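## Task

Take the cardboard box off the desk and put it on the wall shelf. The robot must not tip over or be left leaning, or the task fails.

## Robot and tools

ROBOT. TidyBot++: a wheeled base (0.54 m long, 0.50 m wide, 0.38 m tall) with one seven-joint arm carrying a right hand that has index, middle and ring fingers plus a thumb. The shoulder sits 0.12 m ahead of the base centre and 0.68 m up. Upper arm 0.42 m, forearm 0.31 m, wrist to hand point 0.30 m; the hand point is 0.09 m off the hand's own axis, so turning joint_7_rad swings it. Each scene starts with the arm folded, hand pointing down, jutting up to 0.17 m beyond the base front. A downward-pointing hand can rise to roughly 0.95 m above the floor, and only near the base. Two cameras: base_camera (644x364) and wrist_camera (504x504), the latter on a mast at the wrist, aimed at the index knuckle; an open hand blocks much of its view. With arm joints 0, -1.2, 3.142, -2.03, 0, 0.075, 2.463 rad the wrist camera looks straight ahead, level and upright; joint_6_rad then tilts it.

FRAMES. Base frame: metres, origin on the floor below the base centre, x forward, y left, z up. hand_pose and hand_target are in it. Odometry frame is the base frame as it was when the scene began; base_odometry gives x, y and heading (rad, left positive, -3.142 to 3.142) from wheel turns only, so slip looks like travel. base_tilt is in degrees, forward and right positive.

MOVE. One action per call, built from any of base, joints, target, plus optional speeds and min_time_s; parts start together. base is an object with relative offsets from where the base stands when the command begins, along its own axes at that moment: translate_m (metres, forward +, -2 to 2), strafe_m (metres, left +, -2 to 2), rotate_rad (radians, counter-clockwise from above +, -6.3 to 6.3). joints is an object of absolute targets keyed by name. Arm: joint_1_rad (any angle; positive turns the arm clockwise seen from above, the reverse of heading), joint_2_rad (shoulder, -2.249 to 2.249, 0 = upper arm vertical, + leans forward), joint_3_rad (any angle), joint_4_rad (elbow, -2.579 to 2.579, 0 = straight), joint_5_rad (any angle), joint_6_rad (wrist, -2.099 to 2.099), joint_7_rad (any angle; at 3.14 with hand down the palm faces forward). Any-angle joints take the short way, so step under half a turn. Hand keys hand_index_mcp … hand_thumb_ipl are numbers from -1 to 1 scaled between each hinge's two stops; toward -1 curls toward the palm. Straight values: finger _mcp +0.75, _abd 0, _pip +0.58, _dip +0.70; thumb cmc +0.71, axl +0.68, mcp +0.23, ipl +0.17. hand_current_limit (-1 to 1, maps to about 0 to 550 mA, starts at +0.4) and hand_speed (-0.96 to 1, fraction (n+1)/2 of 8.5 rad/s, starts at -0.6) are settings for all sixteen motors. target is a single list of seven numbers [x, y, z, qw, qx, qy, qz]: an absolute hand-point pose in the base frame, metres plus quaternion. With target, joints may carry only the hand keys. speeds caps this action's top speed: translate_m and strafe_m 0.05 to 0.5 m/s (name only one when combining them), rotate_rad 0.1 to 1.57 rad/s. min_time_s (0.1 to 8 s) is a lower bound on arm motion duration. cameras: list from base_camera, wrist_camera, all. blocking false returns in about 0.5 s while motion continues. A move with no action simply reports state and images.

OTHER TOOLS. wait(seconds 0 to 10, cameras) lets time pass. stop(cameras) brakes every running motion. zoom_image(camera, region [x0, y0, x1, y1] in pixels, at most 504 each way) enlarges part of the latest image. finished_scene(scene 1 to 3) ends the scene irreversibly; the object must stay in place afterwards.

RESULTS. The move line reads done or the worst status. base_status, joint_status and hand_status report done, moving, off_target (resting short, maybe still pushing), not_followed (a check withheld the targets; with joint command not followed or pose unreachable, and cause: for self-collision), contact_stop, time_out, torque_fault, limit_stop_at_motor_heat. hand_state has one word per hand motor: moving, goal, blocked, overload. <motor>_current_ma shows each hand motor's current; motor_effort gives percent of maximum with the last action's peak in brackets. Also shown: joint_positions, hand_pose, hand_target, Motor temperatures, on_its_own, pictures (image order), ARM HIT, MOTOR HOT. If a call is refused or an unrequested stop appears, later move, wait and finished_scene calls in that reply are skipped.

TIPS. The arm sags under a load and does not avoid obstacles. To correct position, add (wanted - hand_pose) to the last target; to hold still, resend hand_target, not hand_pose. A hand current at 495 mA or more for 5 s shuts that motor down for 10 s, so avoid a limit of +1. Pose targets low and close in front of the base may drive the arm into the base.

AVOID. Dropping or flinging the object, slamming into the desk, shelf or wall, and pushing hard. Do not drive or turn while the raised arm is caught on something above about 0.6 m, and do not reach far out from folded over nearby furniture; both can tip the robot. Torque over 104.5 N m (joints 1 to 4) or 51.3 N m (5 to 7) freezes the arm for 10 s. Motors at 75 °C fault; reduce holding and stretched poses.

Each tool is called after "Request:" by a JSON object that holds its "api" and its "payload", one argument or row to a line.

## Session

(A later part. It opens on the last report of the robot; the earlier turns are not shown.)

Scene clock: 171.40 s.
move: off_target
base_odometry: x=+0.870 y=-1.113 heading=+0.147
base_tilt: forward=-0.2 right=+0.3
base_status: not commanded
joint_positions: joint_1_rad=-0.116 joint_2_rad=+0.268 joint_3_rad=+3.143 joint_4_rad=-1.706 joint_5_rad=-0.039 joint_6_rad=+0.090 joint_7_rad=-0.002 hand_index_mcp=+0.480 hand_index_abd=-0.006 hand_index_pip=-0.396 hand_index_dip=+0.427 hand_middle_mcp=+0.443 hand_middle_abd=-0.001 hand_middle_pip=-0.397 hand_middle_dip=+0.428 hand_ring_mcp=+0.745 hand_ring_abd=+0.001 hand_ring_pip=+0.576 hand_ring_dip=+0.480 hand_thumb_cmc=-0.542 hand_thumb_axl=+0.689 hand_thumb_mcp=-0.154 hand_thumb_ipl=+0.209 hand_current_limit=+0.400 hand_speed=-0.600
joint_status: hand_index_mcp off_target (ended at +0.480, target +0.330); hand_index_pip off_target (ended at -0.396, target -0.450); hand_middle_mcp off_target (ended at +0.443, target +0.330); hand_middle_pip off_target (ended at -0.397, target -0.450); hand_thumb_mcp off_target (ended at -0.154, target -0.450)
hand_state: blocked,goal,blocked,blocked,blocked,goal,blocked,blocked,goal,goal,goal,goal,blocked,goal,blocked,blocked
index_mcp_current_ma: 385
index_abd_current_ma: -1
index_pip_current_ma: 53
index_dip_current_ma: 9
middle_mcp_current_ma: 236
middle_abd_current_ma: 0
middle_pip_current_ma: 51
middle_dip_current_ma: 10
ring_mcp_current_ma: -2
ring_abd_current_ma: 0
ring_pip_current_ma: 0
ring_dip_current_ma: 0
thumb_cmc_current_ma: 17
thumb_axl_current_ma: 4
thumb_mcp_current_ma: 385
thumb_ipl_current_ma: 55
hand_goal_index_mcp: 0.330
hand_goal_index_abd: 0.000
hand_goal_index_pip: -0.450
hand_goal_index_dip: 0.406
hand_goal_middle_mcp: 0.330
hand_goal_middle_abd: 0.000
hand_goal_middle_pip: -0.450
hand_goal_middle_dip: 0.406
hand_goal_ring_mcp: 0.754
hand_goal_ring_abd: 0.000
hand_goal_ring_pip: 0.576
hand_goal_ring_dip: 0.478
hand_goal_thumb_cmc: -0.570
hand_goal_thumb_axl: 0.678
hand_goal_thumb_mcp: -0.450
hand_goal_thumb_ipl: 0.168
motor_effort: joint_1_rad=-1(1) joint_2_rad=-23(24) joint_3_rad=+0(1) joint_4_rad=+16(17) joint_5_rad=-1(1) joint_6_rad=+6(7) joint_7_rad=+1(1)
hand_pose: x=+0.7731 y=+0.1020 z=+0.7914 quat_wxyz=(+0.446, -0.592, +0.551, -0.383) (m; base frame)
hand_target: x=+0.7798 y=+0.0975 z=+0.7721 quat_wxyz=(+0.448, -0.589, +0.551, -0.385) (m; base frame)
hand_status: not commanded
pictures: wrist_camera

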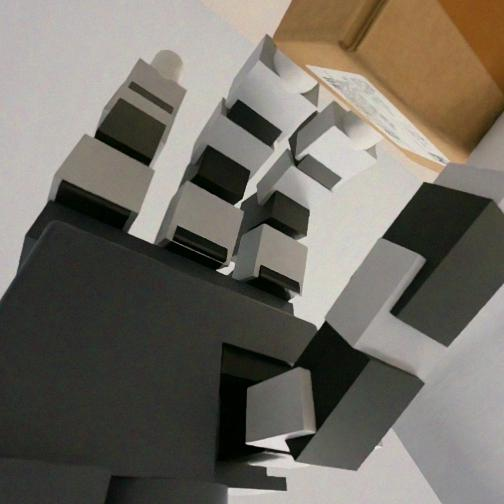

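Request:
{"api": "move", "payload": {
  "joints": {"joint_4_rad":-1.60,"joint_6_rad":0.02},
  "min_time_s": 2,
  "cameras": ["wrist_camera"]
}}

Scene clock: 175.80 s.
move: done
base_odometry: x=+0.870 y=-1.113 heading=+0.147
base_tilt: forward=-0.2 right=+0.3
base_status: not commanded
joint_positions: joint_1_rad=-0.116 joint_2_rad=+0.277 joint_3_rad=+3.143 joint_4_rad=-1.625 joint_5_rad=-0.039 joint_6_rad=+0.086 joint_7_rad=-0.002 hand_index_mcp=+0.475 hand_index_abd=-0.008 hand_index_pip=-0.396 hand_index_dip=+0.430 hand_middle_mcp=+0.432 hand_middle_abd=-0.001 hand_middle_pip=-0.397 hand_middle_dip=+0.429 hand_ring_mcp=+0.745 hand_ring_abd=+0.001 hand_ring_pip=+0.576 hand_ring_dip=+0.480 hand_thumb_cmc=-0.537 hand_thumb_axl=+0.691 hand_thumb_mcp=-0.154 hand_thumb_ipl=+0.214 hand_current_limit=+0.400 hand_speed=-0.600
joint_status: all done
hand_state: blocked,goal,blocked,blocked,blocked,goal,blocked,blocked,goal,goal,goal,goal,blocked,goal,blocked,blocked
index_mcp_current_ma: 377
index_abd_current_ma: -1
index_pip_current_ma: 53
index_dip_current_ma: 12
middle_mcp_current_ma: 198
middle_abd_current_ma: 0
middle_pip_current_ma: 51
middle_dip_current_ma: 11
ring_mcp_current_ma: -2
ring_abd_current_ma: 0
ring_pip_current_ma: 0
ring_dip_current_ma: 0
thumb_cmc_current_ma: 23
thumb_axl_current_ma: 5
thumb_mcp_current_ma: 385
thumb_ipl_current_ma: 69
hand_goal_index_mcp: 0.330
hand_goal_index_abd: 0.000
hand_goal_index_pip: -0.450
hand_goal_index_dip: 0.406
hand_goal_middle_mcp: 0.330
hand_goal_middle_abd: 0.000
hand_goal_middle_pip: -0.450
hand_goal_middle_dip: 0.406
hand_goal_ring_mcp: 0.754
hand_goal_ring_abd: 0.000
hand_goal_ring_pip: 0.576
hand_goal_ring_dip: 0.478
hand_goal_thumb_cmc: -0.570
hand_goal_thumb_axl: 0.678
hand_goal_thumb_mcp: -0.450
hand_goal_thumb_ipl: 0.168
motor_effort: joint_1_rad=+0(1) joint_2_rad=-28(28) joint_3_rad=+0(1) joint_4_rad=+19(20) joint_5_rad=-1(1) joint_6_rad=+8(10) joint_7_rad=+1(1)
hand_pose: x=+0.7960 y=+0.1047 z=+0.8294 quat_wxyz=(+0.466, -0.577, +0.537, -0.401) (m; base frame)
hand_target: x=+0.7959 y=+0.0979 z=+0.8104 quat_wxyz=(+0.446, -0.589, +0.553, -0.386) (m; base frame)
hand_status: not commanded
pictures: wrist_camera

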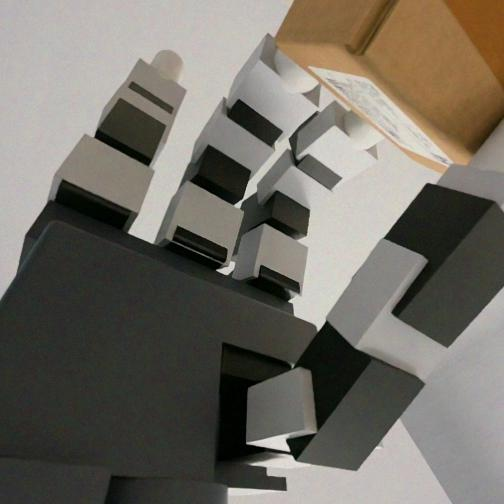

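Request:
{"api": "move", "payload": {
  "joints": {"joint_1_rad":-0.12,"joint_2_rad":0.04,"joint_4_rad":-1.19,"joint_6_rad":-0.77},
  "min_time_s": 3
}}

Request:
{"api": "move", "payload": {
  "base": {"translate_m":-0.65,"strafe_m":0.78},
  "speeds": {"translate_m":0.35},
  "cameras": ["wrist_camera"]
}}

Request:
{"api": "move", "payload": {
  "base": {"rotate_rad":-1.571},
  "speeds": {"rotate_rad":0.7},
  "cameras": ["all"]
}}

Request:
{"api": "zoom_image", "payload": {
  "camera": "wrist_camera",
  "region": [140, 0, 420, 140]
}}

Scene clock: 185.57 s.
move: done
base_odometry: x=+0.870 y=-1.113 heading=+0.147
base_tilt: forward=-0.2 right=+0.3
base_status: not commanded
joint_positions: joint_1_rad=-0.116 joint_2_rad=+0.083 joint_3_rad=+3.143 joint_4_rad=-1.213 joint_5_rad=-0.039 joint_6_rad=-0.699 joint_7_rad=-0.002 hand_index_mcp=+0.475 hand_index_abd=-0.008 hand_index_pip=-0.396 hand_index_dip=+0.430 hand_middle_mcp=+0.432 hand_middle_abd=-0.001 hand_middle_pip=-0.397 hand_middle_dip=+0.429 hand_ring_mcp=+0.745 hand_ring_abd=+0.001 hand_ring_pip=+0.576 hand_ring_dip=+0.480 hand_thumb_cmc=-0.537 hand_thumb_axl=+0.691 hand_thumb_mcp=-0.154 hand_thumb_ipl=+0.214 hand_current_limit=+0.400 hand_speed=-0.600
joint_status: all done
hand_state: blocked,goal,blocked,blocked,blocked,goal,blocked,blocked,goal,goal,goal,goal,blocked,goal,blocked,blocked
index_mcp_current_ma: 377
index_abd_current_ma: -1
index_pip_current_ma: 54
index_dip_current_ma: 12
middle_mcp_current_ma: 198
middle_abd_current_ma: 0
middle_pip_current_ma: 51
middle_dip_current_ma: 11
ring_mcp_current_ma: -2
ring_abd_current_ma: 0
ring_pip_current_ma: 0
ring_dip_current_ma: 0
thumb_cmc_current_ma: 23
thumb_axl_current_ma: 5
thumb_mcp_current_ma: 385
thumb_ipl_current_ma: 69
hand_goal_index_mcp: 0.330
hand_goal_index_abd: 0.000
hand_goal_index_pip: -0.450
hand_goal_index_dip: 0.406
hand_goal_middle_mcp: 0.330
hand_goal_middle_abd: 0.000
hand_goal_middle_pip: -0.450
hand_goal_middle_dip: 0.406
hand_goal_ring_mcp: 0.754
hand_goal_ring_abd: 0.000
hand_goal_ring_pip: 0.576
hand_goal_ring_dip: 0.478
hand_goal_thumb_cmc: -0.570
hand_goal_thumb_axl: 0.678
hand_goal_thumb_mcp: -0.450
hand_goal_thumb_ipl: 0.168
motor_effort: joint_1_rad=+0(1) joint_2_rad=-21(28) joint_3_rad=+0(1) joint_4_rad=+19(21) joint_5_rad=-2(2) joint_6_rad=+8(10) joint_7_rad=+1(1)
hand_pose: x=+0.6881 y=+0.1000 z=+0.9862 quat_wxyz=(+0.418, -0.622, +0.564, -0.347) (m; base frame)
hand_target: x=+0.6649 y=+0.0898 z=+1.0055 quat_wxyz=(+0.408, -0.613, +0.576, -0.355) (m; base frame)
hand_status: not commanded
pictures: none

Scene clock: 189.37 s.
move: done
base_odometry: x=+0.113 y=-0.437 heading=+0.147
base_tilt: forward=-0.2 right=+0.3
base_status: done
joint_positions: joint_1_rad=-0.117 joint_2_rad=+0.077 joint_3_rad=+3.143 joint_4_rad=-1.213 joint_5_rad=-0.038 joint_6_rad=-0.701 joint_7_rad=-0.003 hand_index_mcp=+0.475 hand_index_abd=-0.008 hand_index_pip=-0.395 hand_index_dip=+0.430 hand_middle_mcp=+0.432 hand_middle_abd=-0.001 hand_middle_pip=-0.397 hand_middle_dip=+0.429 hand_ring_mcp=+0.745 hand_ring_abd=+0.001 hand_ring_pip=+0.576 hand_ring_dip=+0.480 hand_thumb_cmc=-0.536 hand_thumb_axl=+0.691 hand_thumb_mcp=-0.154 hand_thumb_ipl=+0.214 hand_current_limit=+0.400 hand_speed=-0.600
joint_status: not commanded
hand_state: blocked,goal,blocked,blocked,blocked,goal,blocked,blocked,goal,goal,goal,goal,blocked,goal,blocked,blocked
index_mcp_current_ma: 377
index_abd_current_ma: -1
index_pip_current_ma: 54
index_dip_current_ma: 12
middle_mcp_current_ma: 197
middle_abd_current_ma: 0
middle_pip_current_ma: 51
middle_dip_current_ma: 11
ring_mcp_current_ma: -2
ring_abd_current_ma: 0
ring_pip_current_ma: 0
ring_dip_current_ma: 0
thumb_cmc_current_ma: 23
thumb_axl_current_ma: 5
thumb_mcp_current_ma: 385
thumb_ipl_current_ma: 69
hand_goal_index_mcp: 0.330
hand_goal_index_abd: 0.000
hand_goal_index_pip: -0.450
hand_goal_index_dip: 0.406
hand_goal_middle_mcp: 0.330
hand_goal_middle_abd: 0.000
hand_goal_middle_pip: -0.450
hand_goal_middle_dip: 0.406
hand_goal_ring_mcp: 0.754
hand_goal_ring_abd: 0.000
hand_goal_ring_pip: 0.576
hand_goal_ring_dip: 0.478
hand_goal_thumb_cmc: -0.570
hand_goal_thumb_axl: 0.678
hand_goal_thumb_mcp: -0.450
hand_goal_thumb_ipl: 0.168
motor_effort: joint_1_rad=+0(3) joint_2_rad=-21(24) joint_3_rad=+1(3) joint_4_rad=+19(20) joint_5_rad=-1(2) joint_6_rad=+8(8) joint_7_rad=+1(2)
hand_pose: x=+0.6859 y=+0.1003 z=+0.9889 quat_wxyz=(+0.419, -0.622, +0.563, -0.348) (m; base frame)
hand_target: x=+0.6649 y=+0.0898 z=+1.0055 quat_wxyz=(+0.408, -0.613, +0.576, -0.355) (m; base frame)
hand_status: not commanded
pictures: wrist_camera

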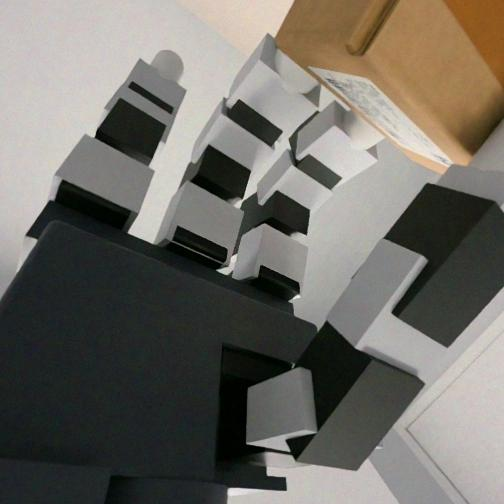

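Scene clock: 192.37 s.
move: done
base_odometry: x=+0.113 y=-0.437 heading=-1.424
base_tilt: forward=-0.2 right=+0.3
base_status: done
joint_positions: joint_1_rad=-0.117 joint_2_rad=+0.077 joint_3_rad=+3.141 joint_4_rad=-1.213 joint_5_rad=-0.036 joint_6_rad=-0.701 joint_7_rad=-0.003 hand_index_mcp=+0.475 hand_index_abd=-0.008 hand_index_pip=-0.395 hand_index_dip=+0.430 hand_middle_mcp=+0.432 hand_middle_abd=-0.001 hand_middle_pip=-0.397 hand_middle_dip=+0.429 hand_ring_mcp=+0.745 hand_ring_abd=+0.001 hand_ring_pip=+0.576 hand_ring_dip=+0.480 hand_thumb_cmc=-0.536 hand_thumb_axl=+0.691 hand_thumb_mcp=-0.154 hand_thumb_ipl=+0.214 hand_current_limit=+0.400 hand_speed=-0.600
joint_status: not commanded
hand_state: blocked,goal,blocked,blocked,blocked,goal,blocked,blocked,goal,goal,goal,goal,blocked,goal,blocked,blocked
index_mcp_current_ma: 377
index_abd_current_ma: -1
index_pip_current_ma: 54
index_dip_current_ma: 12
middle_mcp_current_ma: 197
middle_abd_current_ma: 0
middle_pip_current_ma: 51
middle_dip_current_ma: 11
ring_mcp_current_ma: -2
ring_abd_current_ma: 0
ring_pip_current_ma: 0
ring_dip_current_ma: 0
thumb_cmc_current_ma: 24
thumb_axl_current_ma: 5
thumb_mcp_current_ma: 385
thumb_ipl_current_ma: 69
hand_goal_index_mcp: 0.330
hand_goal_index_abd: 0.000
hand_goal_index_pip: -0.450
hand_goal_index_dip: 0.406
hand_goal_middle_mcp: 0.330
hand_goal_middle_abd: 0.000
hand_goal_middle_pip: -0.450
hand_goal_middle_dip: 0.406
hand_goal_ring_mcp: 0.754
hand_goal_ring_abd: 0.000
hand_goal_ring_pip: 0.576
hand_goal_ring_dip: 0.478
hand_goal_thumb_cmc: -0.570
hand_goal_thumb_axl: 0.678
hand_goal_thumb_mcp: -0.450
hand_goal_thumb_ipl: 0.168
motor_effort: joint_1_rad=+1(3) joint_2_rad=-20(22) joint_3_rad=+0(3) joint_4_rad=+19(20) joint_5_rad=-1(2) joint_6_rad=+8(8) joint_7_rad=+1(2)
hand_pose: x=+0.6858 y=+0.1007 z=+0.9888 quat_wxyz=(+0.418, -0.623, +0.562, -0.348) (m; base frame)
hand_target: x=+0.6649 y=+0.0898 z=+1.0055 quat_wxyz=(+0.408, -0.613, +0.576, -0.355) (m; base frame)
hand_status: not commanded
pictures: base_camera, wrist_camera

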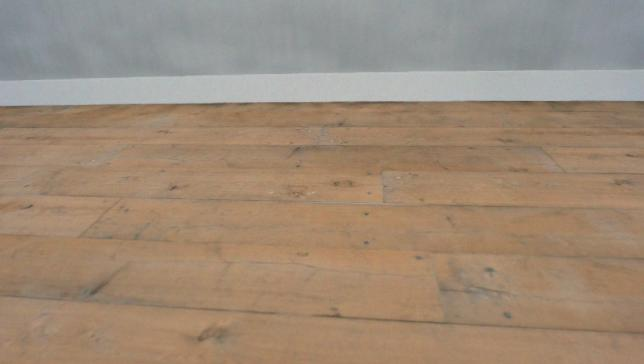

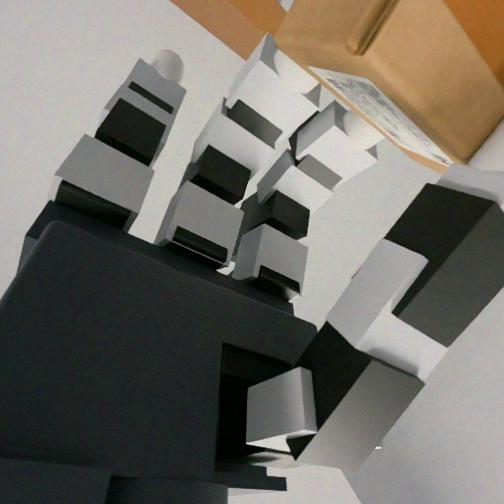

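Scaled by 1.800.

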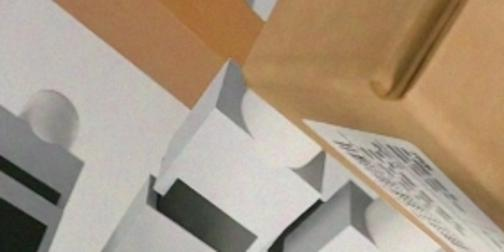

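Request:
{"api": "move", "payload": {
  "base": {"translate_m":0.2},
  "speeds": {"translate_m":0.25},
  "cameras": ["wrist_camera"]
}}

Request:
{"api": "zoom_image", "payload": {
  "camera": "wrist_camera",
  "region": [140, 0, 420, 140]
}}

Scene clock: 201.80 s.
move: done
base_odometry: x=+0.142 y=-0.635 heading=-1.424
base_tilt: forward=-0.2 right=+0.3
base_status: done
joint_positions: joint_1_rad=-0.117 joint_2_rad=+0.072 joint_3_rad=+3.141 joint_4_rad=-1.213 joint_5_rad=-0.036 joint_6_rad=-0.702 joint_7_rad=-0.003 hand_index_mcp=+0.475 hand_index_abd=-0.008 hand_index_pip=-0.395 hand_index_dip=+0.430 hand_middle_mcp=+0.432 hand_middle_abd=-0.001 hand_middle_pip=-0.397 hand_middle_dip=+0.429 hand_ring_mcp=+0.745 hand_ring_abd=+0.001 hand_ring_pip=+0.576 hand_ring_dip=+0.480 hand_thumb_cmc=-0.536 hand_thumb_axl=+0.691 hand_thumb_mcp=-0.154 hand_thumb_ipl=+0.214 hand_current_limit=+0.400 hand_speed=-0.600
joint_status: not commanded
hand_state: blocked,goal,blocked,blocked,blocked,goal,blocked,blocked,goal,goal,goal,goal,blocked,goal,blocked,blocked
index_mcp_current_ma: 377
index_abd_current_ma: -1
index_pip_current_ma: 54
index_dip_current_ma: 12
middle_mcp_current_ma: 196
middle_abd_current_ma: 0
middle_pip_current_ma: 51
middle_dip_current_ma: 11
ring_mcp_current_ma: -2
ring_abd_current_ma: 0
ring_pip_current_ma: 0
ring_dip_current_ma: 0
thumb_cmc_current_ma: 24
thumb_axl_current_ma: 5
thumb_mcp_current_ma: 385
thumb_ipl_current_ma: 69
hand_goal_index_mcp: 0.330
hand_goal_index_abd: 0.000
hand_goal_index_pip: -0.450
hand_goal_index_dip: 0.406
hand_goal_middle_mcp: 0.330
hand_goal_middle_abd: 0.000
hand_goal_middle_pip: -0.450
hand_goal_middle_dip: 0.406
hand_goal_ring_mcp: 0.754
hand_goal_ring_abd: 0.000
hand_goal_ring_pip: 0.576
hand_goal_ring_dip: 0.478
hand_goal_thumb_cmc: -0.570
hand_goal_thumb_axl: 0.678
hand_goal_thumb_mcp: -0.450
hand_goal_thumb_ipl: 0.168
motor_effort: joint_1_rad=+0(1) joint_2_rad=-21(24) joint_3_rad=+0(1) joint_4_rad=+19(20) joint_5_rad=-1(2) joint_6_rad=+8(9) joint_7_rad=+1(2)
hand_pose: x=+0.6840 y=+0.1005 z=+0.9918 quat_wxyz=(+0.420, -0.622, +0.561, -0.349) (m; base frame)
hand_target: x=+0.6649 y=+0.0898 z=+1.0055 quat_wxyz=(+0.408, -0.613, +0.576, -0.355) (m; base frame)
hand_status: not commanded
pictures: wrist_camera

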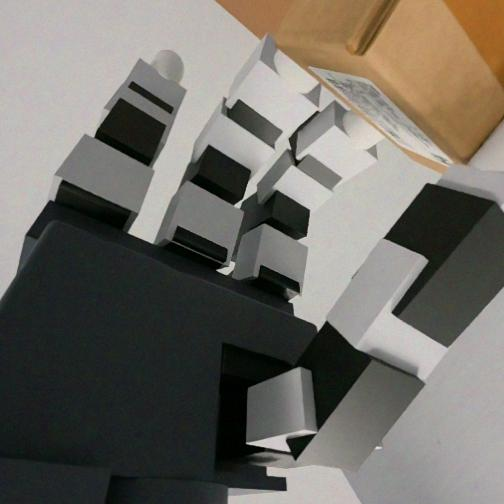

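Scaled by 1.800.

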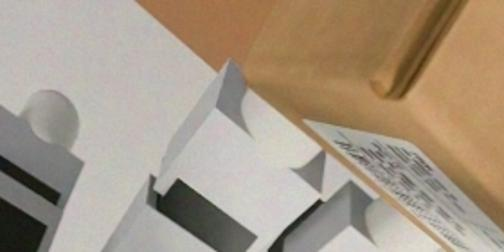

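Request:
{"api": "move", "payload": {
  "base": {"translate_m":0.2,"strafe_m":-0.10},
  "speeds": {"translate_m":0.2},
  "joints": {"hand_ring_pip":-0.42}
}}

Request:
{"api": "move", "payload": {
  "joints": {"joint_2_rad":-0.01,"joint_4_rad":-1.48,"joint_6_rad":-0.33},
  "min_time_s": 3,
  "cameras": ["all"]
}}

Request:
{"api": "zoom_image", "payload": {
  "camera": "wrist_camera",
  "region": [140, 0, 420, 140]
}}

Scene clock: 215.57 s.
move: done
base_odometry: x=+0.072 y=-0.848 heading=-1.424
base_tilt: forward=-0.2 right=+0.3
base_status: done
joint_positions: joint_1_rad=-0.117 joint_2_rad=+0.069 joint_3_rad=+3.141 joint_4_rad=-1.212 joint_5_rad=-0.036 joint_6_rad=-0.703 joint_7_rad=-0.003 hand_index_mcp=+0.475 hand_index_abd=-0.008 hand_index_pip=-0.395 hand_index_dip=+0.430 hand_middle_mcp=+0.432 hand_middle_abd=-0.001 hand_middle_pip=-0.397 hand_middle_dip=+0.429 hand_ring_mcp=+0.745 hand_ring_abd=+0.001 hand_ring_pip=-0.417 hand_ring_dip=+0.480 hand_thumb_cmc=-0.536 hand_thumb_axl=+0.691 hand_thumb_mcp=-0.154 hand_thumb_ipl=+0.214 hand_current_limit=+0.400 hand_speed=-0.600
joint_status: all done
hand_state: blocked,goal,blocked,blocked,blocked,goal,blocked,blocked,goal,goal,goal,goal,blocked,goal,blocked,blocked
index_mcp_current_ma: 377
index_abd_current_ma: -1
index_pip_current_ma: 54
index_dip_current_ma: 12
middle_mcp_current_ma: 196
middle_abd_current_ma: 0
middle_pip_current_ma: 51
middle_dip_current_ma: 11
ring_mcp_current_ma: -2
ring_abd_current_ma: 0
ring_pip_current_ma: 0
ring_dip_current_ma: 0
thumb_cmc_current_ma: 24
thumb_axl_current_ma: 5
thumb_mcp_current_ma: 385
thumb_ipl_current_ma: 69
hand_goal_index_mcp: 0.330
hand_goal_index_abd: 0.000
hand_goal_index_pip: -0.450
hand_goal_index_dip: 0.406
hand_goal_middle_mcp: 0.330
hand_goal_middle_abd: 0.000
hand_goal_middle_pip: -0.450
hand_goal_middle_dip: 0.406
hand_goal_ring_mcp: 0.754
hand_goal_ring_abd: 0.000
hand_goal_ring_pip: -0.420
hand_goal_ring_dip: 0.478
hand_goal_thumb_cmc: -0.570
hand_goal_thumb_axl: 0.678
hand_goal_thumb_mcp: -0.450
hand_goal_thumb_ipl: 0.168
motor_effort: joint_1_rad=+1(2) joint_2_rad=-20(23) joint_3_rad=+1(2) joint_4_rad=+19(20) joint_5_rad=-1(2) joint_6_rad=+8(8) joint_7_rad=+1(1)
hand_pose: x=+0.6833 y=+0.1004 z=+0.9932 quat_wxyz=(+0.421, -0.622, +0.561, -0.350) (m; base frame)
hand_target: x=+0.6649 y=+0.0898 z=+1.0055 quat_wxyz=(+0.408, -0.613, +0.576, -0.355) (m; base frame)
hand_status: not commanded
pictures: none

Scene clock: 218.87 s.
move: done
base_odometry: x=+0.072 y=-0.848 heading=-1.424
base_tilt: forward=-0.2 right=+0.3
base_status: not commanded
joint_positions: joint_1_rad=-0.117 joint_2_rad=+0.041 joint_3_rad=+3.141 joint_4_rad=-1.458 joint_5_rad=-0.036 joint_6_rad=-0.421 joint_7_rad=-0.003 hand_index_mcp=+0.475 hand_index_abd=-0.008 hand_index_pip=-0.395 hand_index_dip=+0.430 hand_middle_mcp=+0.432 hand_middle_abd=-0.001 hand_middle_pip=-0.397 hand_middle_dip=+0.429 hand_ring_mcp=+0.745 hand_ring_abd=+0.001 hand_ring_pip=-0.417 hand_ring_dip=+0.480 hand_thumb_cmc=-0.536 hand_thumb_axl=+0.691 hand_thumb_mcp=-0.154 hand_thumb_ipl=+0.214 hand_current_limit=+0.400 hand_speed=-0.600
joint_status: all done
hand_state: blocked,goal,blocked,blocked,blocked,goal,blocked,blocked,goal,goal,goal,goal,blocked,goal,blocked,blocked
index_mcp_current_ma: 377
index_abd_current_ma: -1
index_pip_current_ma: 54
index_dip_current_ma: 12
middle_mcp_current_ma: 196
middle_abd_current_ma: 0
middle_pip_current_ma: 51
middle_dip_current_ma: 11
ring_mcp_current_ma: -2
ring_abd_current_ma: 0
ring_pip_current_ma: 0
ring_dip_current_ma: 0
thumb_cmc_current_ma: 24
thumb_axl_current_ma: 5
thumb_mcp_current_ma: 385
thumb_ipl_current_ma: 69
hand_goal_index_mcp: 0.330
hand_goal_index_abd: 0.000
hand_goal_index_pip: -0.450
hand_goal_index_dip: 0.406
hand_goal_middle_mcp: 0.330
hand_goal_middle_abd: 0.000
hand_goal_middle_pip: -0.450
hand_goal_middle_dip: 0.406
hand_goal_ring_mcp: 0.754
hand_goal_ring_abd: 0.000
hand_goal_ring_pip: -0.420
hand_goal_ring_dip: 0.478
hand_goal_thumb_cmc: -0.570
hand_goal_thumb_axl: 0.678
hand_goal_thumb_mcp: -0.450
hand_goal_thumb_ipl: 0.168
motor_effort: joint_1_rad=+0(1) joint_2_rad=-20(21) joint_3_rad=+1(1) joint_4_rad=+20(21) joint_5_rad=-1(2) joint_6_rad=+8(9) joint_7_rad=+1(1)
hand_pose: x=+0.6961 y=+0.0998 z=+0.9431 quat_wxyz=(+0.440, -0.605, +0.552, -0.369) (m; base frame)
hand_target: x=+0.6948 y=+0.0964 z=+0.9839 quat_wxyz=(+0.472, -0.574, +0.533, -0.405) (m; base frame)
hand_status: not commanded
pictures: base_camera, wrist_camera

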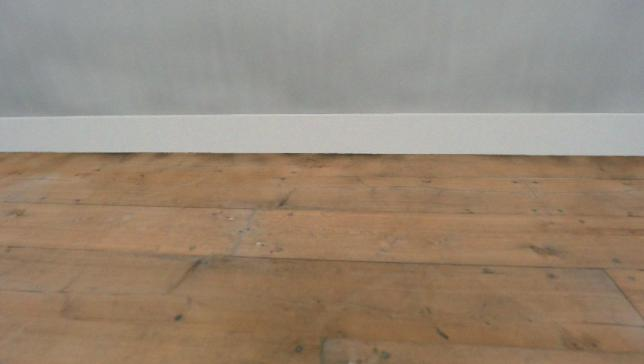

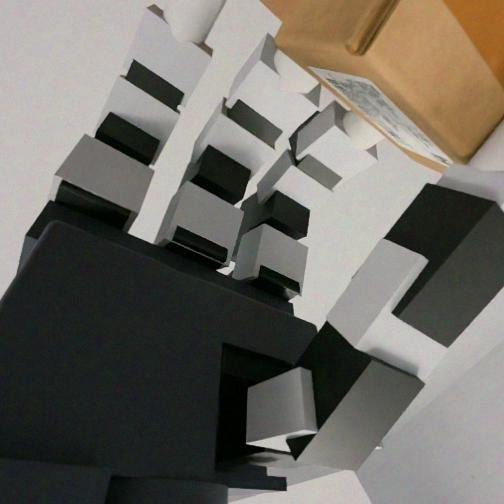

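Scaled by 1.800.

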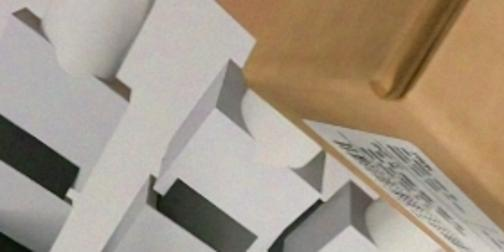

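Request:
{"api": "move", "payload": {
  "base": {"translate_m":0.116},
  "speeds": {"translate_m":0.12}
}}

Request:
{"api": "move", "payload": {
  "joints": {"joint_2_rad":-0.01,"joint_4_rad":-1.525,"joint_6_rad":-0.25},
  "min_time_s": 1.5,
  "cameras": ["all"]
}}

Scene clock: 225.40 s.
move: done
base_odometry: x=+0.089 y=-0.963 heading=-1.424
base_tilt: forward=-0.2 right=+0.3
base_status: done
joint_positions: joint_1_rad=-0.117 joint_2_rad=+0.027 joint_3_rad=+3.141 joint_4_rad=-1.459 joint_5_rad=-0.036 joint_6_rad=-0.416 joint_7_rad=-0.003 hand_index_mcp=+0.475 hand_index_abd=-0.008 hand_index_pip=-0.395 hand_index_dip=+0.430 hand_middle_mcp=+0.432 hand_middle_abd=-0.001 hand_middle_pip=-0.397 hand_middle_dip=+0.429 hand_ring_mcp=+0.745 hand_ring_abd=+0.001 hand_ring_pip=-0.418 hand_ring_dip=+0.480 hand_thumb_cmc=-0.536 hand_thumb_axl=+0.691 hand_thumb_mcp=-0.154 hand_thumb_ipl=+0.214 hand_current_limit=+0.400 hand_speed=-0.600
joint_status: not commanded
hand_state: blocked,goal,blocked,blocked,blocked,goal,blocked,blocked,goal,goal,goal,goal,blocked,goal,blocked,blocked
index_mcp_current_ma: 376
index_abd_current_ma: -1
index_pip_current_ma: 54
index_dip_current_ma: 12
middle_mcp_current_ma: 194
middle_abd_current_ma: 0
middle_pip_current_ma: 51
middle_dip_current_ma: 11
ring_mcp_current_ma: -2
ring_abd_current_ma: 0
ring_pip_current_ma: 0
ring_dip_current_ma: 0
thumb_cmc_current_ma: 24
thumb_axl_current_ma: 6
thumb_mcp_current_ma: 385
thumb_ipl_current_ma: 69
hand_goal_index_mcp: 0.330
hand_goal_index_abd: 0.000
hand_goal_index_pip: -0.450
hand_goal_index_dip: 0.406
hand_goal_middle_mcp: 0.330
hand_goal_middle_abd: 0.000
hand_goal_middle_pip: -0.450
hand_goal_middle_dip: 0.406
hand_goal_ring_mcp: 0.754
hand_goal_ring_abd: 0.000
hand_goal_ring_pip: -0.420
hand_goal_ring_dip: 0.478
hand_goal_thumb_cmc: -0.570
hand_goal_thumb_axl: 0.678
hand_goal_thumb_mcp: -0.450
hand_goal_thumb_ipl: 0.168
motor_effort: joint_1_rad=+0(2) joint_2_rad=-20(23) joint_3_rad=+0(2) joint_4_rad=+20(20) joint_5_rad=-1(1) joint_6_rad=+8(9) joint_7_rad=+1(1)
hand_pose: x=+0.6931 y=+0.0994 z=+0.9516 quat_wxyz=(+0.445, -0.602, +0.548, -0.374) (m; base frame)
hand_target: x=+0.6948 y=+0.0964 z=+0.9839 quat_wxyz=(+0.472, -0.574, +0.533, -0.405) (m; base frame)
hand_status: not commanded
pictures: none

Scene clock: 227.20 s.
move: done
base_odometry: x=+0.089 y=-0.963 heading=-1.424
base_tilt: forward=-0.2 right=+0.3
base_status: not commanded
joint_positions: joint_1_rad=-0.117 joint_2_rad=+0.027 joint_3_rad=+3.141 joint_4_rad=-1.502 joint_5_rad=-0.036 joint_6_rad=-0.341 joint_7_rad=-0.003 hand_index_mcp=+0.475 hand_index_abd=-0.008 hand_index_pip=-0.395 hand_index_dip=+0.430 hand_middle_mcp=+0.432 hand_middle_abd=-0.001 hand_middle_pip=-0.397 hand_middle_dip=+0.429 hand_ring_mcp=+0.745 hand_ring_abd=+0.001 hand_ring_pip=-0.418 hand_ring_dip=+0.480 hand_thumb_cmc=-0.536 hand_thumb_axl=+0.691 hand_thumb_mcp=-0.154 hand_thumb_ipl=+0.214 hand_current_limit=+0.400 hand_speed=-0.600
joint_status: all done
hand_state: blocked,goal,blocked,blocked,blocked,goal,blocked,blocked,goal,goal,goal,goal,blocked,goal,blocked,blocked
index_mcp_current_ma: 376
index_abd_current_ma: -1
index_pip_current_ma: 54
index_dip_current_ma: 12
middle_mcp_current_ma: 194
middle_abd_current_ma: 0
middle_pip_current_ma: 51
middle_dip_current_ma: 11
ring_mcp_current_ma: -2
ring_abd_current_ma: 0
ring_pip_current_ma: 0
ring_dip_current_ma: 0
thumb_cmc_current_ma: 24
thumb_axl_current_ma: 6
thumb_mcp_current_ma: 385
thumb_ipl_current_ma: 69
hand_goal_index_mcp: 0.330
hand_goal_index_abd: 0.000
hand_goal_index_pip: -0.450
hand_goal_index_dip: 0.406
hand_goal_middle_mcp: 0.330
hand_goal_middle_abd: 0.000
hand_goal_middle_pip: -0.450
hand_goal_middle_dip: 0.406
hand_goal_ring_mcp: 0.754
hand_goal_ring_abd: 0.000
hand_goal_ring_pip: -0.420
hand_goal_ring_dip: 0.478
hand_goal_thumb_cmc: -0.570
hand_goal_thumb_axl: 0.678
hand_goal_thumb_mcp: -0.450
hand_goal_thumb_ipl: 0.168
motor_effort: joint_1_rad=+0(1) joint_2_rad=-20(21) joint_3_rad=+0(1) joint_4_rad=+20(21) joint_5_rad=-1(1) joint_6_rad=+8(9) joint_7_rad=+1(1)
hand_pose: x=+0.6998 y=+0.0995 z=+0.9468 quat_wxyz=(+0.454, -0.594, +0.543, -0.383) (m; base frame)
hand_target: x=+0.7008 y=+0.0978 z=+0.9795 quat_wxyz=(+0.483, -0.567, +0.525, -0.413) (m; base frame)
hand_status: not commanded
pictures: base_camera, wrist_camera

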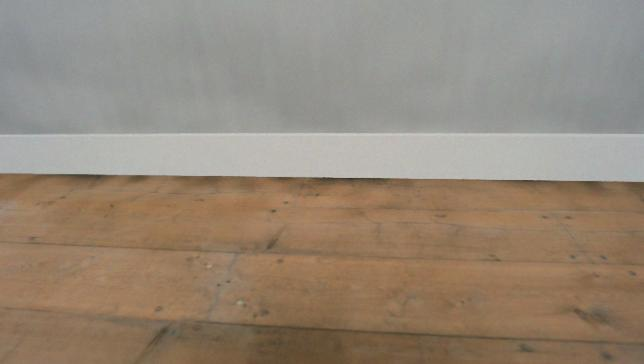

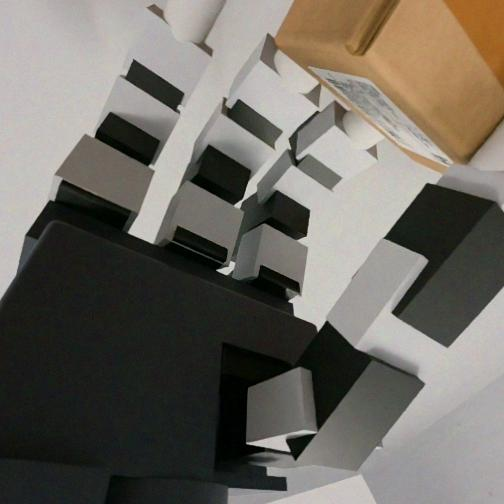

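Request:
{"api": "move", "payload": {
  "joints": {"joint_4_rad":-1.575,"joint_6_rad":-0.205},
  "min_time_s": 1
}}

Request:
{"api": "move", "payload": {
  "joints": {"joint_4_rad":-1.60,"joint_6_rad":-0.18},
  "min_time_s": 1
}}

Request:
{"api": "move", "payload": {
  "joints": {"joint_4_rad":-1.62,"joint_6_rad":-0.16},
  "min_time_s": 1,
  "cameras": ["wrist_camera"]
}}

Scene clock: 232.27 s.
move: done
base_odometry: x=+0.089 y=-0.963 heading=-1.424
base_tilt: forward=-0.2 right=+0.3
base_status: not commanded
joint_positions: joint_1_rad=-0.117 joint_2_rad=+0.027 joint_3_rad=+3.141 joint_4_rad=-1.553 joint_5_rad=-0.036 joint_6_rad=-0.295 joint_7_rad=-0.003 hand_index_mcp=+0.475 hand_index_abd=-0.008 hand_index_pip=-0.395 hand_index_dip=+0.430 hand_middle_mcp=+0.432 hand_middle_abd=-0.001 hand_middle_pip=-0.397 hand_middle_dip=+0.429 hand_ring_mcp=+0.745 hand_ring_abd=+0.001 hand_ring_pip=-0.418 hand_ring_dip=+0.480 hand_thumb_cmc=-0.536 hand_thumb_axl=+0.691 hand_thumb_mcp=-0.154 hand_thumb_ipl=+0.214 hand_current_limit=+0.400 hand_speed=-0.600
joint_status: all done
hand_state: blocked,goal,blocked,blocked,blocked,goal,blocked,blocked,goal,goal,goal,goal,blocked,goal,blocked,blocked
index_mcp_current_ma: 376
index_abd_current_ma: -1
index_pip_current_ma: 54
index_dip_current_ma: 12
middle_mcp_current_ma: 194
middle_abd_current_ma: 0
middle_pip_current_ma: 51
middle_dip_current_ma: 11
ring_mcp_current_ma: -2
ring_abd_current_ma: 0
ring_pip_current_ma: 0
ring_dip_current_ma: 0
thumb_cmc_current_ma: 24
thumb_axl_current_ma: 6
thumb_mcp_current_ma: 385
thumb_ipl_current_ma: 69
hand_goal_index_mcp: 0.330
hand_goal_index_abd: 0.000
hand_goal_index_pip: -0.450
hand_goal_index_dip: 0.406
hand_goal_middle_mcp: 0.330
hand_goal_middle_abd: 0.000
hand_goal_middle_pip: -0.450
hand_goal_middle_dip: 0.406
hand_goal_ring_mcp: 0.754
hand_goal_ring_abd: 0.000
hand_goal_ring_pip: -0.420
hand_goal_ring_dip: 0.478
hand_goal_thumb_cmc: -0.570
hand_goal_thumb_axl: 0.678
hand_goal_thumb_mcp: -0.450
hand_goal_thumb_ipl: 0.168
motor_effort: joint_1_rad=+0(1) joint_2_rad=-20(20) joint_3_rad=+1(1) joint_4_rad=+20(21) joint_5_rad=-2(2) joint_6_rad=+8(9) joint_7_rad=+1(1)
hand_pose: x=+0.6992 y=+0.0990 z=+0.9294 quat_wxyz=(+0.452, -0.594, +0.544, -0.382) (m; base frame)
hand_target: x=+0.7005 y=+0.0981 z=+0.9623 quat_wxyz=(+0.481, -0.568, +0.525, -0.411) (m; base frame)
hand_status: not commanded
pictures: none

Scene clock: 233.57 s.
move: done
base_odometry: x=+0.089 y=-0.963 heading=-1.424
base_tilt: forward=-0.2 right=+0.3
base_status: not commanded
joint_positions: joint_1_rad=-0.117 joint_2_rad=+0.027 joint_3_rad=+3.141 joint_4_rad=-1.576 joint_5_rad=-0.036 joint_6_rad=-0.269 joint_7_rad=-0.003 hand_index_mcp=+0.475 hand_index_abd=-0.008 hand_index_pip=-0.395 hand_index_dip=+0.431 hand_middle_mcp=+0.432 hand_middle_abd=-0.001 hand_middle_pip=-0.397 hand_middle_dip=+0.429 hand_ring_mcp=+0.745 hand_ring_abd=+0.001 hand_ring_pip=-0.418 hand_ring_dip=+0.480 hand_thumb_cmc=-0.536 hand_thumb_axl=+0.691 hand_thumb_mcp=-0.154 hand_thumb_ipl=+0.214 hand_current_limit=+0.400 hand_speed=-0.600
joint_status: all done
hand_state: blocked,goal,blocked,blocked,blocked,goal,blocked,blocked,goal,goal,goal,goal,blocked,goal,blocked,blocked
index_mcp_current_ma: 376
index_abd_current_ma: -1
index_pip_current_ma: 54
index_dip_current_ma: 12
middle_mcp_current_ma: 194
middle_abd_current_ma: 0
middle_pip_current_ma: 51
middle_dip_current_ma: 11
ring_mcp_current_ma: -2
ring_abd_current_ma: 0
ring_pip_current_ma: 0
ring_dip_current_ma: 0
thumb_cmc_current_ma: 24
thumb_axl_current_ma: 6
thumb_mcp_current_ma: 385
thumb_ipl_current_ma: 69
hand_goal_index_mcp: 0.330
hand_goal_index_abd: 0.000
hand_goal_index_pip: -0.450
hand_goal_index_dip: 0.406
hand_goal_middle_mcp: 0.330
hand_goal_middle_abd: 0.000
hand_goal_middle_pip: -0.450
hand_goal_middle_dip: 0.406
hand_goal_ring_mcp: 0.754
hand_goal_ring_abd: 0.000
hand_goal_ring_pip: -0.420
hand_goal_ring_dip: 0.478
hand_goal_thumb_cmc: -0.570
hand_goal_thumb_axl: 0.678
hand_goal_thumb_mcp: -0.450
hand_goal_thumb_ipl: 0.168
motor_effort: joint_1_rad=+0(1) joint_2_rad=-20(20) joint_3_rad=+1(1) joint_4_rad=+20(21) joint_5_rad=-1(1) joint_6_rad=+8(9) joint_7_rad=+1(1)
hand_pose: x=+0.6996 y=+0.0988 z=+0.9228 quat_wxyz=(+0.453, -0.594, +0.544, -0.383) (m; base frame)
hand_target: x=+0.7004 y=+0.0983 z=+0.9545 quat_wxyz=(+0.482, -0.568, +0.525, -0.411) (m; base frame)
hand_status: not commanded
pictures: none

Scene clock: 234.87 s.
move: done
base_odometry: x=+0.089 y=-0.963 heading=-1.424
base_tilt: forward=-0.2 right=+0.3
base_status: not commanded
joint_positions: joint_1_rad=-0.117 joint_2_rad=+0.026 joint_3_rad=+3.141 joint_4_rad=-1.589 joint_5_rad=-0.036 joint_6_rad=-0.243 joint_7_rad=-0.003 hand_index_mcp=+0.475 hand_index_abd=-0.008 hand_index_pip=-0.395 hand_index_dip=+0.431 hand_middle_mcp=+0.431 hand_middle_abd=-0.001 hand_middle_pip=-0.397 hand_middle_dip=+0.429 hand_ring_mcp=+0.745 hand_ring_abd=+0.001 hand_ring_pip=-0.418 hand_ring_dip=+0.480 hand_thumb_cmc=-0.536 hand_thumb_axl=+0.691 hand_thumb_mcp=-0.154 hand_thumb_ipl=+0.214 hand_current_limit=+0.400 hand_speed=-0.600
joint_status: all done
hand_state: blocked,goal,blocked,blocked,blocked,goal,blocked,blocked,goal,goal,goal,goal,blocked,goal,blocked,blocked
index_mcp_current_ma: 376
index_abd_current_ma: -1
index_pip_current_ma: 54
index_dip_current_ma: 12
middle_mcp_current_ma: 194
middle_abd_current_ma: 0
middle_pip_current_ma: 51
middle_dip_current_ma: 11
ring_mcp_current_ma: -2
ring_abd_current_ma: 0
ring_pip_current_ma: 0
ring_dip_current_ma: 0
thumb_cmc_current_ma: 24
thumb_axl_current_ma: 6
thumb_mcp_current_ma: 385
thumb_ipl_current_ma: 69
hand_goal_index_mcp: 0.330
hand_goal_index_abd: 0.000
hand_goal_index_pip: -0.450
hand_goal_index_dip: 0.406
hand_goal_middle_mcp: 0.330
hand_goal_middle_abd: 0.000
hand_goal_middle_pip: -0.450
hand_goal_middle_dip: 0.406
hand_goal_ring_mcp: 0.754
hand_goal_ring_abd: 0.000
hand_goal_ring_pip: -0.420
hand_goal_ring_dip: 0.478
hand_goal_thumb_cmc: -0.570
hand_goal_thumb_axl: 0.678
hand_goal_thumb_mcp: -0.450
hand_goal_thumb_ipl: 0.168
motor_effort: joint_1_rad=+0(1) joint_2_rad=-18(20) joint_3_rad=+0(1) joint_4_rad=+18(20) joint_5_rad=-1(1) joint_6_rad=+7(9) joint_7_rad=+1(2)
hand_pose: x=+0.7017 y=+0.0988 z=+0.9229 quat_wxyz=(+0.457, -0.590, +0.542, -0.387) (m; base frame)
hand_target: x=+0.7002 y=+0.0984 z=+0.9482 quat_wxyz=(+0.482, -0.568, +0.525, -0.411) (m; base frame)
hand_status: not commanded
pictures: wrist_camera

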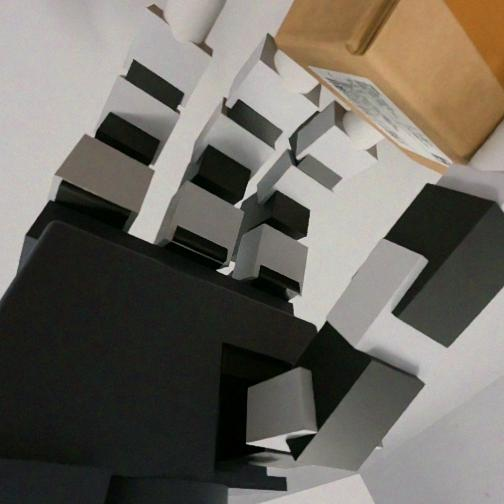

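Request:
{"api": "move", "payload": {
  "joints": {"hand_index_mcp":0.45,"hand_middle_mcp":0.42,"hand_index_pip":-0.40,"hand_middle_pip":-0.40,"hand_thumb_mcp":-0.18}
}}

Request:
{"api": "move", "payload": {
  "joints": {"hand_thumb_mcp":0.08,"hand_index_mcp":0.62,"hand_middle_mcp":0.62},
  "cameras": ["wrist_camera"]
}}

Scene clock: 237.97 s.
move: off_target
base_odometry: x=+0.089 y=-0.963 heading=-1.424
base_tilt: forward=-0.2 right=+0.3
base_status: not commanded
joint_positions: joint_1_rad=-0.117 joint_2_rad=+0.026 joint_3_rad=+3.141 joint_4_rad=-1.589 joint_5_rad=-0.036 joint_6_rad=-0.242 joint_7_rad=-0.003 hand_index_mcp=+0.478 hand_index_abd=-0.008 hand_index_pip=-0.372 hand_index_dip=+0.429 hand_middle_mcp=+0.438 hand_middle_abd=-0.001 hand_middle_pip=-0.375 hand_middle_dip=+0.427 hand_ring_mcp=+0.745 hand_ring_abd=+0.001 hand_ring_pip=-0.418 hand_ring_dip=+0.480 hand_thumb_cmc=-0.536 hand_thumb_axl=+0.691 hand_thumb_mcp=-0.143 hand_thumb_ipl=+0.200 hand_current_limit=+0.400 hand_speed=-0.600
joint_status: hand_index_mcp off_target (ended at +0.478, target +0.450); hand_index_pip off_target (ended at -0.372, target -0.400); hand_middle_pip off_target (ended at -0.375, target -0.400); hand_thumb_mcp off_target (ended at -0.143, target -0.180); the others done
hand_state: blocked,goal,blocked,blocked,goal,goal,blocked,blocked,goal,goal,goal,goal,blocked,goal,blocked,blocked
index_mcp_current_ma: 18
index_abd_current_ma: -1
index_pip_current_ma: 15
index_dip_current_ma: 11
middle_mcp_current_ma: 8
middle_abd_current_ma: 0
middle_pip_current_ma: 12
middle_dip_current_ma: 9
ring_mcp_current_ma: -2
ring_abd_current_ma: 0
ring_pip_current_ma: 0
ring_dip_current_ma: 0
thumb_cmc_current_ma: 23
thumb_axl_current_ma: 6
thumb_mcp_current_ma: 43
thumb_ipl_current_ma: 34
hand_goal_index_mcp: 0.450
hand_goal_index_abd: 0.000
hand_goal_index_pip: -0.400
hand_goal_index_dip: 0.406
hand_goal_middle_mcp: 0.420
hand_goal_middle_abd: 0.000
hand_goal_middle_pip: -0.400
hand_goal_middle_dip: 0.406
hand_goal_ring_mcp: 0.754
hand_goal_ring_abd: 0.000
hand_goal_ring_pip: -0.420
hand_goal_ring_dip: 0.478
hand_goal_thumb_cmc: -0.570
hand_goal_thumb_axl: 0.678
hand_goal_thumb_mcp: -0.180
hand_goal_thumb_ipl: 0.168
motor_effort: joint_1_rad=+1(1) joint_2_rad=-18(19) joint_3_rad=+1(1) joint_4_rad=+19(19) joint_5_rad=-1(1) joint_6_rad=+7(8) joint_7_rad=+1(2)
hand_pose: x=+0.7016 y=+0.0988 z=+0.9226 quat_wxyz=(+0.457, -0.590, +0.542, -0.387) (m; base frame)
hand_target: x=+0.7002 y=+0.0984 z=+0.9482 quat_wxyz=(+0.482, -0.568, +0.525, -0.411) (m; base frame)
hand_status: not commanded
pictures: none

Scene clock: 238.67 s.
move: done
base_odometry: x=+0.089 y=-0.963 heading=-1.424
base_tilt: forward=-0.2 right=+0.3
base_status: not commanded
joint_positions: joint_1_rad=-0.117 joint_2_rad=+0.026 joint_3_rad=+3.141 joint_4_rad=-1.592 joint_5_rad=-0.036 joint_6_rad=-0.242 joint_7_rad=-0.003 hand_index_mcp=+0.605 hand_index_abd=-0.003 hand_index_pip=-0.397 hand_index_dip=+0.409 hand_middle_mcp=+0.605 hand_middle_abd=-0.001 hand_middle_pip=-0.397 hand_middle_dip=+0.409 hand_ring_mcp=+0.745 hand_ring_abd=+0.001 hand_ring_pip=-0.418 hand_ring_dip=+0.480 hand_thumb_cmc=-0.568 hand_thumb_axl=+0.680 hand_thumb_mcp=+0.077 hand_thumb_ipl=+0.170 hand_current_limit=+0.400 hand_speed=-0.600
joint_status: all done
hand_state: goal,goal,goal,goal,goal,goal,goal,goal,goal,goal,goal,goal,goal,goal,goal,goal
index_mcp_current_ma: -6
index_abd_current_ma: 0
index_pip_current_ma: 0
index_dip_current_ma: 0
middle_mcp_current_ma: -6
middle_abd_current_ma: 0
middle_pip_current_ma: 0
middle_dip_current_ma: 0
ring_mcp_current_ma: -2
ring_abd_current_ma: 0
ring_pip_current_ma: 0
ring_dip_current_ma: 0
thumb_cmc_current_ma: 0
thumb_axl_current_ma: 0
thumb_mcp_current_ma: 0
thumb_ipl_current_ma: 0
hand_goal_index_mcp: 0.620
hand_goal_index_abd: 0.000
hand_goal_index_pip: -0.400
hand_goal_index_dip: 0.406
hand_goal_middle_mcp: 0.620
hand_goal_middle_abd: 0.000
hand_goal_middle_pip: -0.400
hand_goal_middle_dip: 0.406
hand_goal_ring_mcp: 0.754
hand_goal_ring_abd: 0.000
hand_goal_ring_pip: -0.420
hand_goal_ring_dip: 0.478
hand_goal_thumb_cmc: -0.570
hand_goal_thumb_axl: 0.678
hand_goal_thumb_mcp: 0.080
hand_goal_thumb_ipl: 0.168
on_its_own: hand_index_pip moved -0.025 to your old target -0.400; hand_middle_pip moved -0.022 to your old target -0.400
motor_effort: joint_1_rad=+1(1) joint_2_rad=-18(19) joint_3_rad=+0(1) joint_4_rad=+19(19) joint_5_rad=-1(1) joint_6_rad=+8(8) joint_7_rad=+1(1)
hand_pose: x=+0.7011 y=+0.0987 z=+0.9210 quat_wxyz=(+0.457, -0.591, +0.542, -0.386) (m; base frame)
hand_target: x=+0.7002 y=+0.0984 z=+0.9482 quat_wxyz=(+0.482, -0.568, +0.525, -0.411) (m; base frame)
hand_status: not commanded
pictures: wrist_camera

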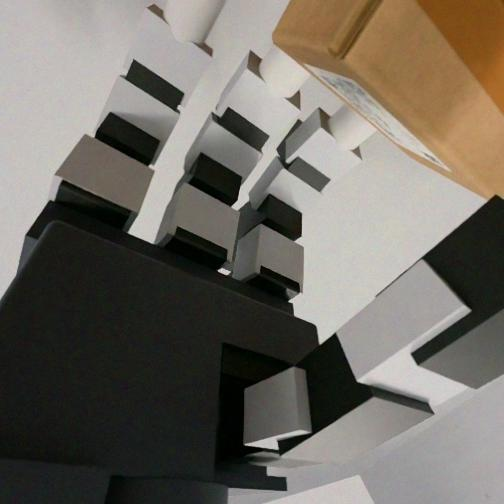

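Request:
{"api": "move", "payload": {
  "joints": {"hand_index_mcp":0.754,"hand_middle_mcp":0.754,"hand_thumb_mcp":0.2}
}}

Request:
{"api": "move", "payload": {
  "joints": {"joint_4_rad":-1.33,"joint_6_rad":-0.55},
  "min_time_s": 2.5,
  "cameras": ["wrist_camera"]
}}

Request:
{"api": "move", "payload": {
  "base": {"translate_m":-0.25},
  "cameras": ["wrist_camera"]
}}

Scene clock: 243.43 s.
move: done
base_odometry: x=+0.089 y=-0.963 heading=-1.424
base_tilt: forward=-0.2 right=+0.3
base_status: not commanded
joint_positions: joint_1_rad=-0.117 joint_2_rad=+0.026 joint_3_rad=+3.141 joint_4_rad=-1.593 joint_5_rad=-0.036 joint_6_rad=-0.242 joint_7_rad=-0.003 hand_index_mcp=+0.737 hand_index_abd=-0.003 hand_index_pip=-0.398 hand_index_dip=+0.409 hand_middle_mcp=+0.737 hand_middle_abd=-0.001 hand_middle_pip=-0.398 hand_middle_dip=+0.409 hand_ring_mcp=+0.745 hand_ring_abd=+0.001 hand_ring_pip=-0.418 hand_ring_dip=+0.480 hand_thumb_cmc=-0.568 hand_thumb_axl=+0.680 hand_thumb_mcp=+0.196 hand_thumb_ipl=+0.170 hand_current_limit=+0.400 hand_speed=-0.600
joint_status: all done
hand_state: goal,goal,goal,goal,goal,goal,goal,goal,goal,goal,goal,goal,goal,goal,goal,goal
index_mcp_current_ma: -7
index_abd_current_ma: 0
index_pip_current_ma: 0
index_dip_current_ma: 0
middle_mcp_current_ma: -7
middle_abd_current_ma: 0
middle_pip_current_ma: 0
middle_dip_current_ma: 0
ring_mcp_current_ma: -2
ring_abd_current_ma: 0
ring_pip_current_ma: 0
ring_dip_current_ma: 0
thumb_cmc_current_ma: 0
thumb_axl_current_ma: 0
thumb_mcp_current_ma: -1
thumb_ipl_current_ma: 0
hand_goal_index_mcp: 0.754
hand_goal_index_abd: 0.000
hand_goal_index_pip: -0.400
hand_goal_index_dip: 0.406
hand_goal_middle_mcp: 0.754
hand_goal_middle_abd: 0.000
hand_goal_middle_pip: -0.400
hand_goal_middle_dip: 0.406
hand_goal_ring_mcp: 0.754
hand_goal_ring_abd: 0.000
hand_goal_ring_pip: -0.420
hand_goal_ring_dip: 0.478
hand_goal_thumb_cmc: -0.570
hand_goal_thumb_axl: 0.678
hand_goal_thumb_mcp: 0.200
hand_goal_thumb_ipl: 0.168
motor_effort: joint_1_rad=+0(1) joint_2_rad=-19(20) joint_3_rad=+0(1) joint_4_rad=+19(19) joint_5_rad=-1(1) joint_6_rad=+7(8) joint_7_rad=+1(1)
hand_pose: x=+0.7011 y=+0.0987 z=+0.9208 quat_wxyz=(+0.456, -0.591, +0.542, -0.386) (m; base frame)
hand_target: x=+0.7002 y=+0.0984 z=+0.9482 quat_wxyz=(+0.482, -0.568, +0.525, -0.411) (m; base frame)
hand_status: not commanded
pictures: none

Scene clock: 246.23 s.
move: done
base_odometry: x=+0.089 y=-0.963 heading=-1.424
base_tilt: forward=-0.2 right=+0.3
base_status: not commanded
joint_positions: joint_1_rad=-0.117 joint_2_rad=+0.026 joint_3_rad=+3.141 joint_4_rad=-1.349 joint_5_rad=-0.036 joint_6_rad=-0.473 joint_7_rad=-0.003 hand_index_mcp=+0.737 hand_index_abd=-0.003 hand_index_pip=-0.398 hand_index_dip=+0.409 hand_middle_mcp=+0.737 hand_middle_abd=-0.001 hand_middle_pip=-0.398 hand_middle_dip=+0.409 hand_ring_mcp=+0.745 hand_ring_abd=+0.001 hand_ring_pip=-0.418 hand_ring_dip=+0.480 hand_thumb_cmc=-0.568 hand_thumb_axl=+0.680 hand_thumb_mcp=+0.196 hand_thumb_ipl=+0.170 hand_current_limit=+0.400 hand_speed=-0.600
joint_status: all done
hand_state: goal,goal,goal,goal,goal,goal,goal,goal,goal,goal,goal,goal,goal,goal,goal,goal
index_mcp_current_ma: -7
index_abd_current_ma: 0
index_pip_current_ma: 0
index_dip_current_ma: 0
middle_mcp_current_ma: -7
middle_abd_current_ma: 0
middle_pip_current_ma: 0
middle_dip_current_ma: 0
ring_mcp_current_ma: -2
ring_abd_current_ma: 0
ring_pip_current_ma: 0
ring_dip_current_ma: 0
thumb_cmc_current_ma: 0
thumb_axl_current_ma: 0
thumb_mcp_current_ma: -1
thumb_ipl_current_ma: 0
hand_goal_index_mcp: 0.754
hand_goal_index_abd: 0.000
hand_goal_index_pip: -0.400
hand_goal_index_dip: 0.406
hand_goal_middle_mcp: 0.754
hand_goal_middle_abd: 0.000
hand_goal_middle_pip: -0.400
hand_goal_middle_dip: 0.406
hand_goal_ring_mcp: 0.754
hand_goal_ring_abd: 0.000
hand_goal_ring_pip: -0.420
hand_goal_ring_dip: 0.478
hand_goal_thumb_cmc: -0.570
hand_goal_thumb_axl: 0.678
hand_goal_thumb_mcp: 0.200
hand_goal_thumb_ipl: 0.168
motor_effort: joint_1_rad=+0(1) joint_2_rad=-18(20) joint_3_rad=+1(1) joint_4_rad=+19(20) joint_5_rad=-1(1) joint_6_rad=+8(9) joint_7_rad=+1(2)
hand_pose: x=+0.6970 y=+0.1004 z=+1.0002 quat_wxyz=(+0.462, -0.590, +0.537, -0.387) (m; base frame)
hand_target: x=+0.6759 y=+0.0924 z=+1.0115 quat_wxyz=(+0.450, -0.588, +0.549, -0.388) (m; base frame)
hand_status: not commanded
pictures: wrist_camera

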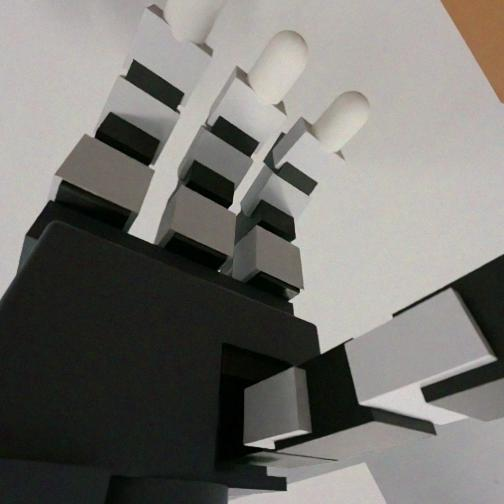

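Scene clock: 248.07 s.
move: done
base_odometry: x=+0.052 y=-0.715 heading=-1.424
base_tilt: forward=-0.3 right=+0.3
base_status: done
joint_positions: joint_1_rad=-0.117 joint_2_rad=+0.008 joint_3_rad=+3.141 joint_4_rad=-1.346 joint_5_rad=-0.036 joint_6_rad=-0.479 joint_7_rad=-0.003 hand_index_mcp=+0.738 hand_index_abd=-0.003 hand_index_pip=-0.398 hand_index_dip=+0.409 hand_middle_mcp=+0.738 hand_middle_abd=-0.001 hand_middle_pip=-0.398 hand_middle_dip=+0.409 hand_ring_mcp=+0.745 hand_ring_abd=+0.001 hand_ring_pip=-0.418 hand_ring_dip=+0.480 hand_thumb_cmc=-0.569 hand_thumb_axl=+0.680 hand_thumb_mcp=+0.197 hand_thumb_ipl=+0.169 hand_current_limit=+0.400 hand_speed=-0.600
joint_status: not commanded
hand_state: goal,goal,goal,goal,goal,goal,goal,goal,goal,goal,goal,goal,goal,goal,goal,goal
index_mcp_current_ma: -6
index_abd_current_ma: 0
index_pip_current_ma: 0
index_dip_current_ma: 0
middle_mcp_current_ma: -6
middle_abd_current_ma: 0
middle_pip_current_ma: 0
middle_dip_current_ma: 0
ring_mcp_current_ma: -2
ring_abd_current_ma: 0
ring_pip_current_ma: 0
ring_dip_current_ma: 0
thumb_cmc_current_ma: 0
thumb_axl_current_ma: 0
thumb_mcp_current_ma: -1
thumb_ipl_current_ma: 0
hand_goal_index_mcp: 0.754
hand_goal_index_abd: 0.000
hand_goal_index_pip: -0.400
hand_goal_index_dip: 0.406
hand_goal_middle_mcp: 0.754
hand_goal_middle_abd: 0.000
hand_goal_middle_pip: -0.400
hand_goal_middle_dip: 0.406
hand_goal_ring_mcp: 0.754
hand_goal_ring_abd: 0.000
hand_goal_ring_pip: -0.420
hand_goal_ring_dip: 0.478
hand_goal_thumb_cmc: -0.570
hand_goal_thumb_axl: 0.678
hand_goal_thumb_mcp: 0.200
hand_goal_thumb_ipl: 0.168
motor_effort: joint_1_rad=+0(2) joint_2_rad=-18(23) joint_3_rad=+0(2) joint_4_rad=+19(20) joint_5_rad=-1(1) joint_6_rad=+8(8) joint_7_rad=+1(1)
hand_pose: x=+0.6903 y=+0.0999 z=+1.0113 quat_wxyz=(+0.467, -0.587, +0.534, -0.391) (m; base frame)
hand_target: x=+0.6759 y=+0.0924 z=+1.0115 quat_wxyz=(+0.450, -0.588, +0.549, -0.388) (m; base frame)
hand_status: not commanded
pictures: wrist_camera

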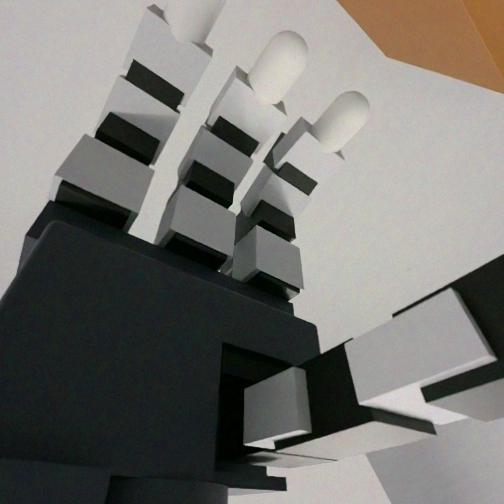

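Request:
{"api": "finished_scene", "payload": {
  "scene": 2
}}

The scene is finished: the task was done.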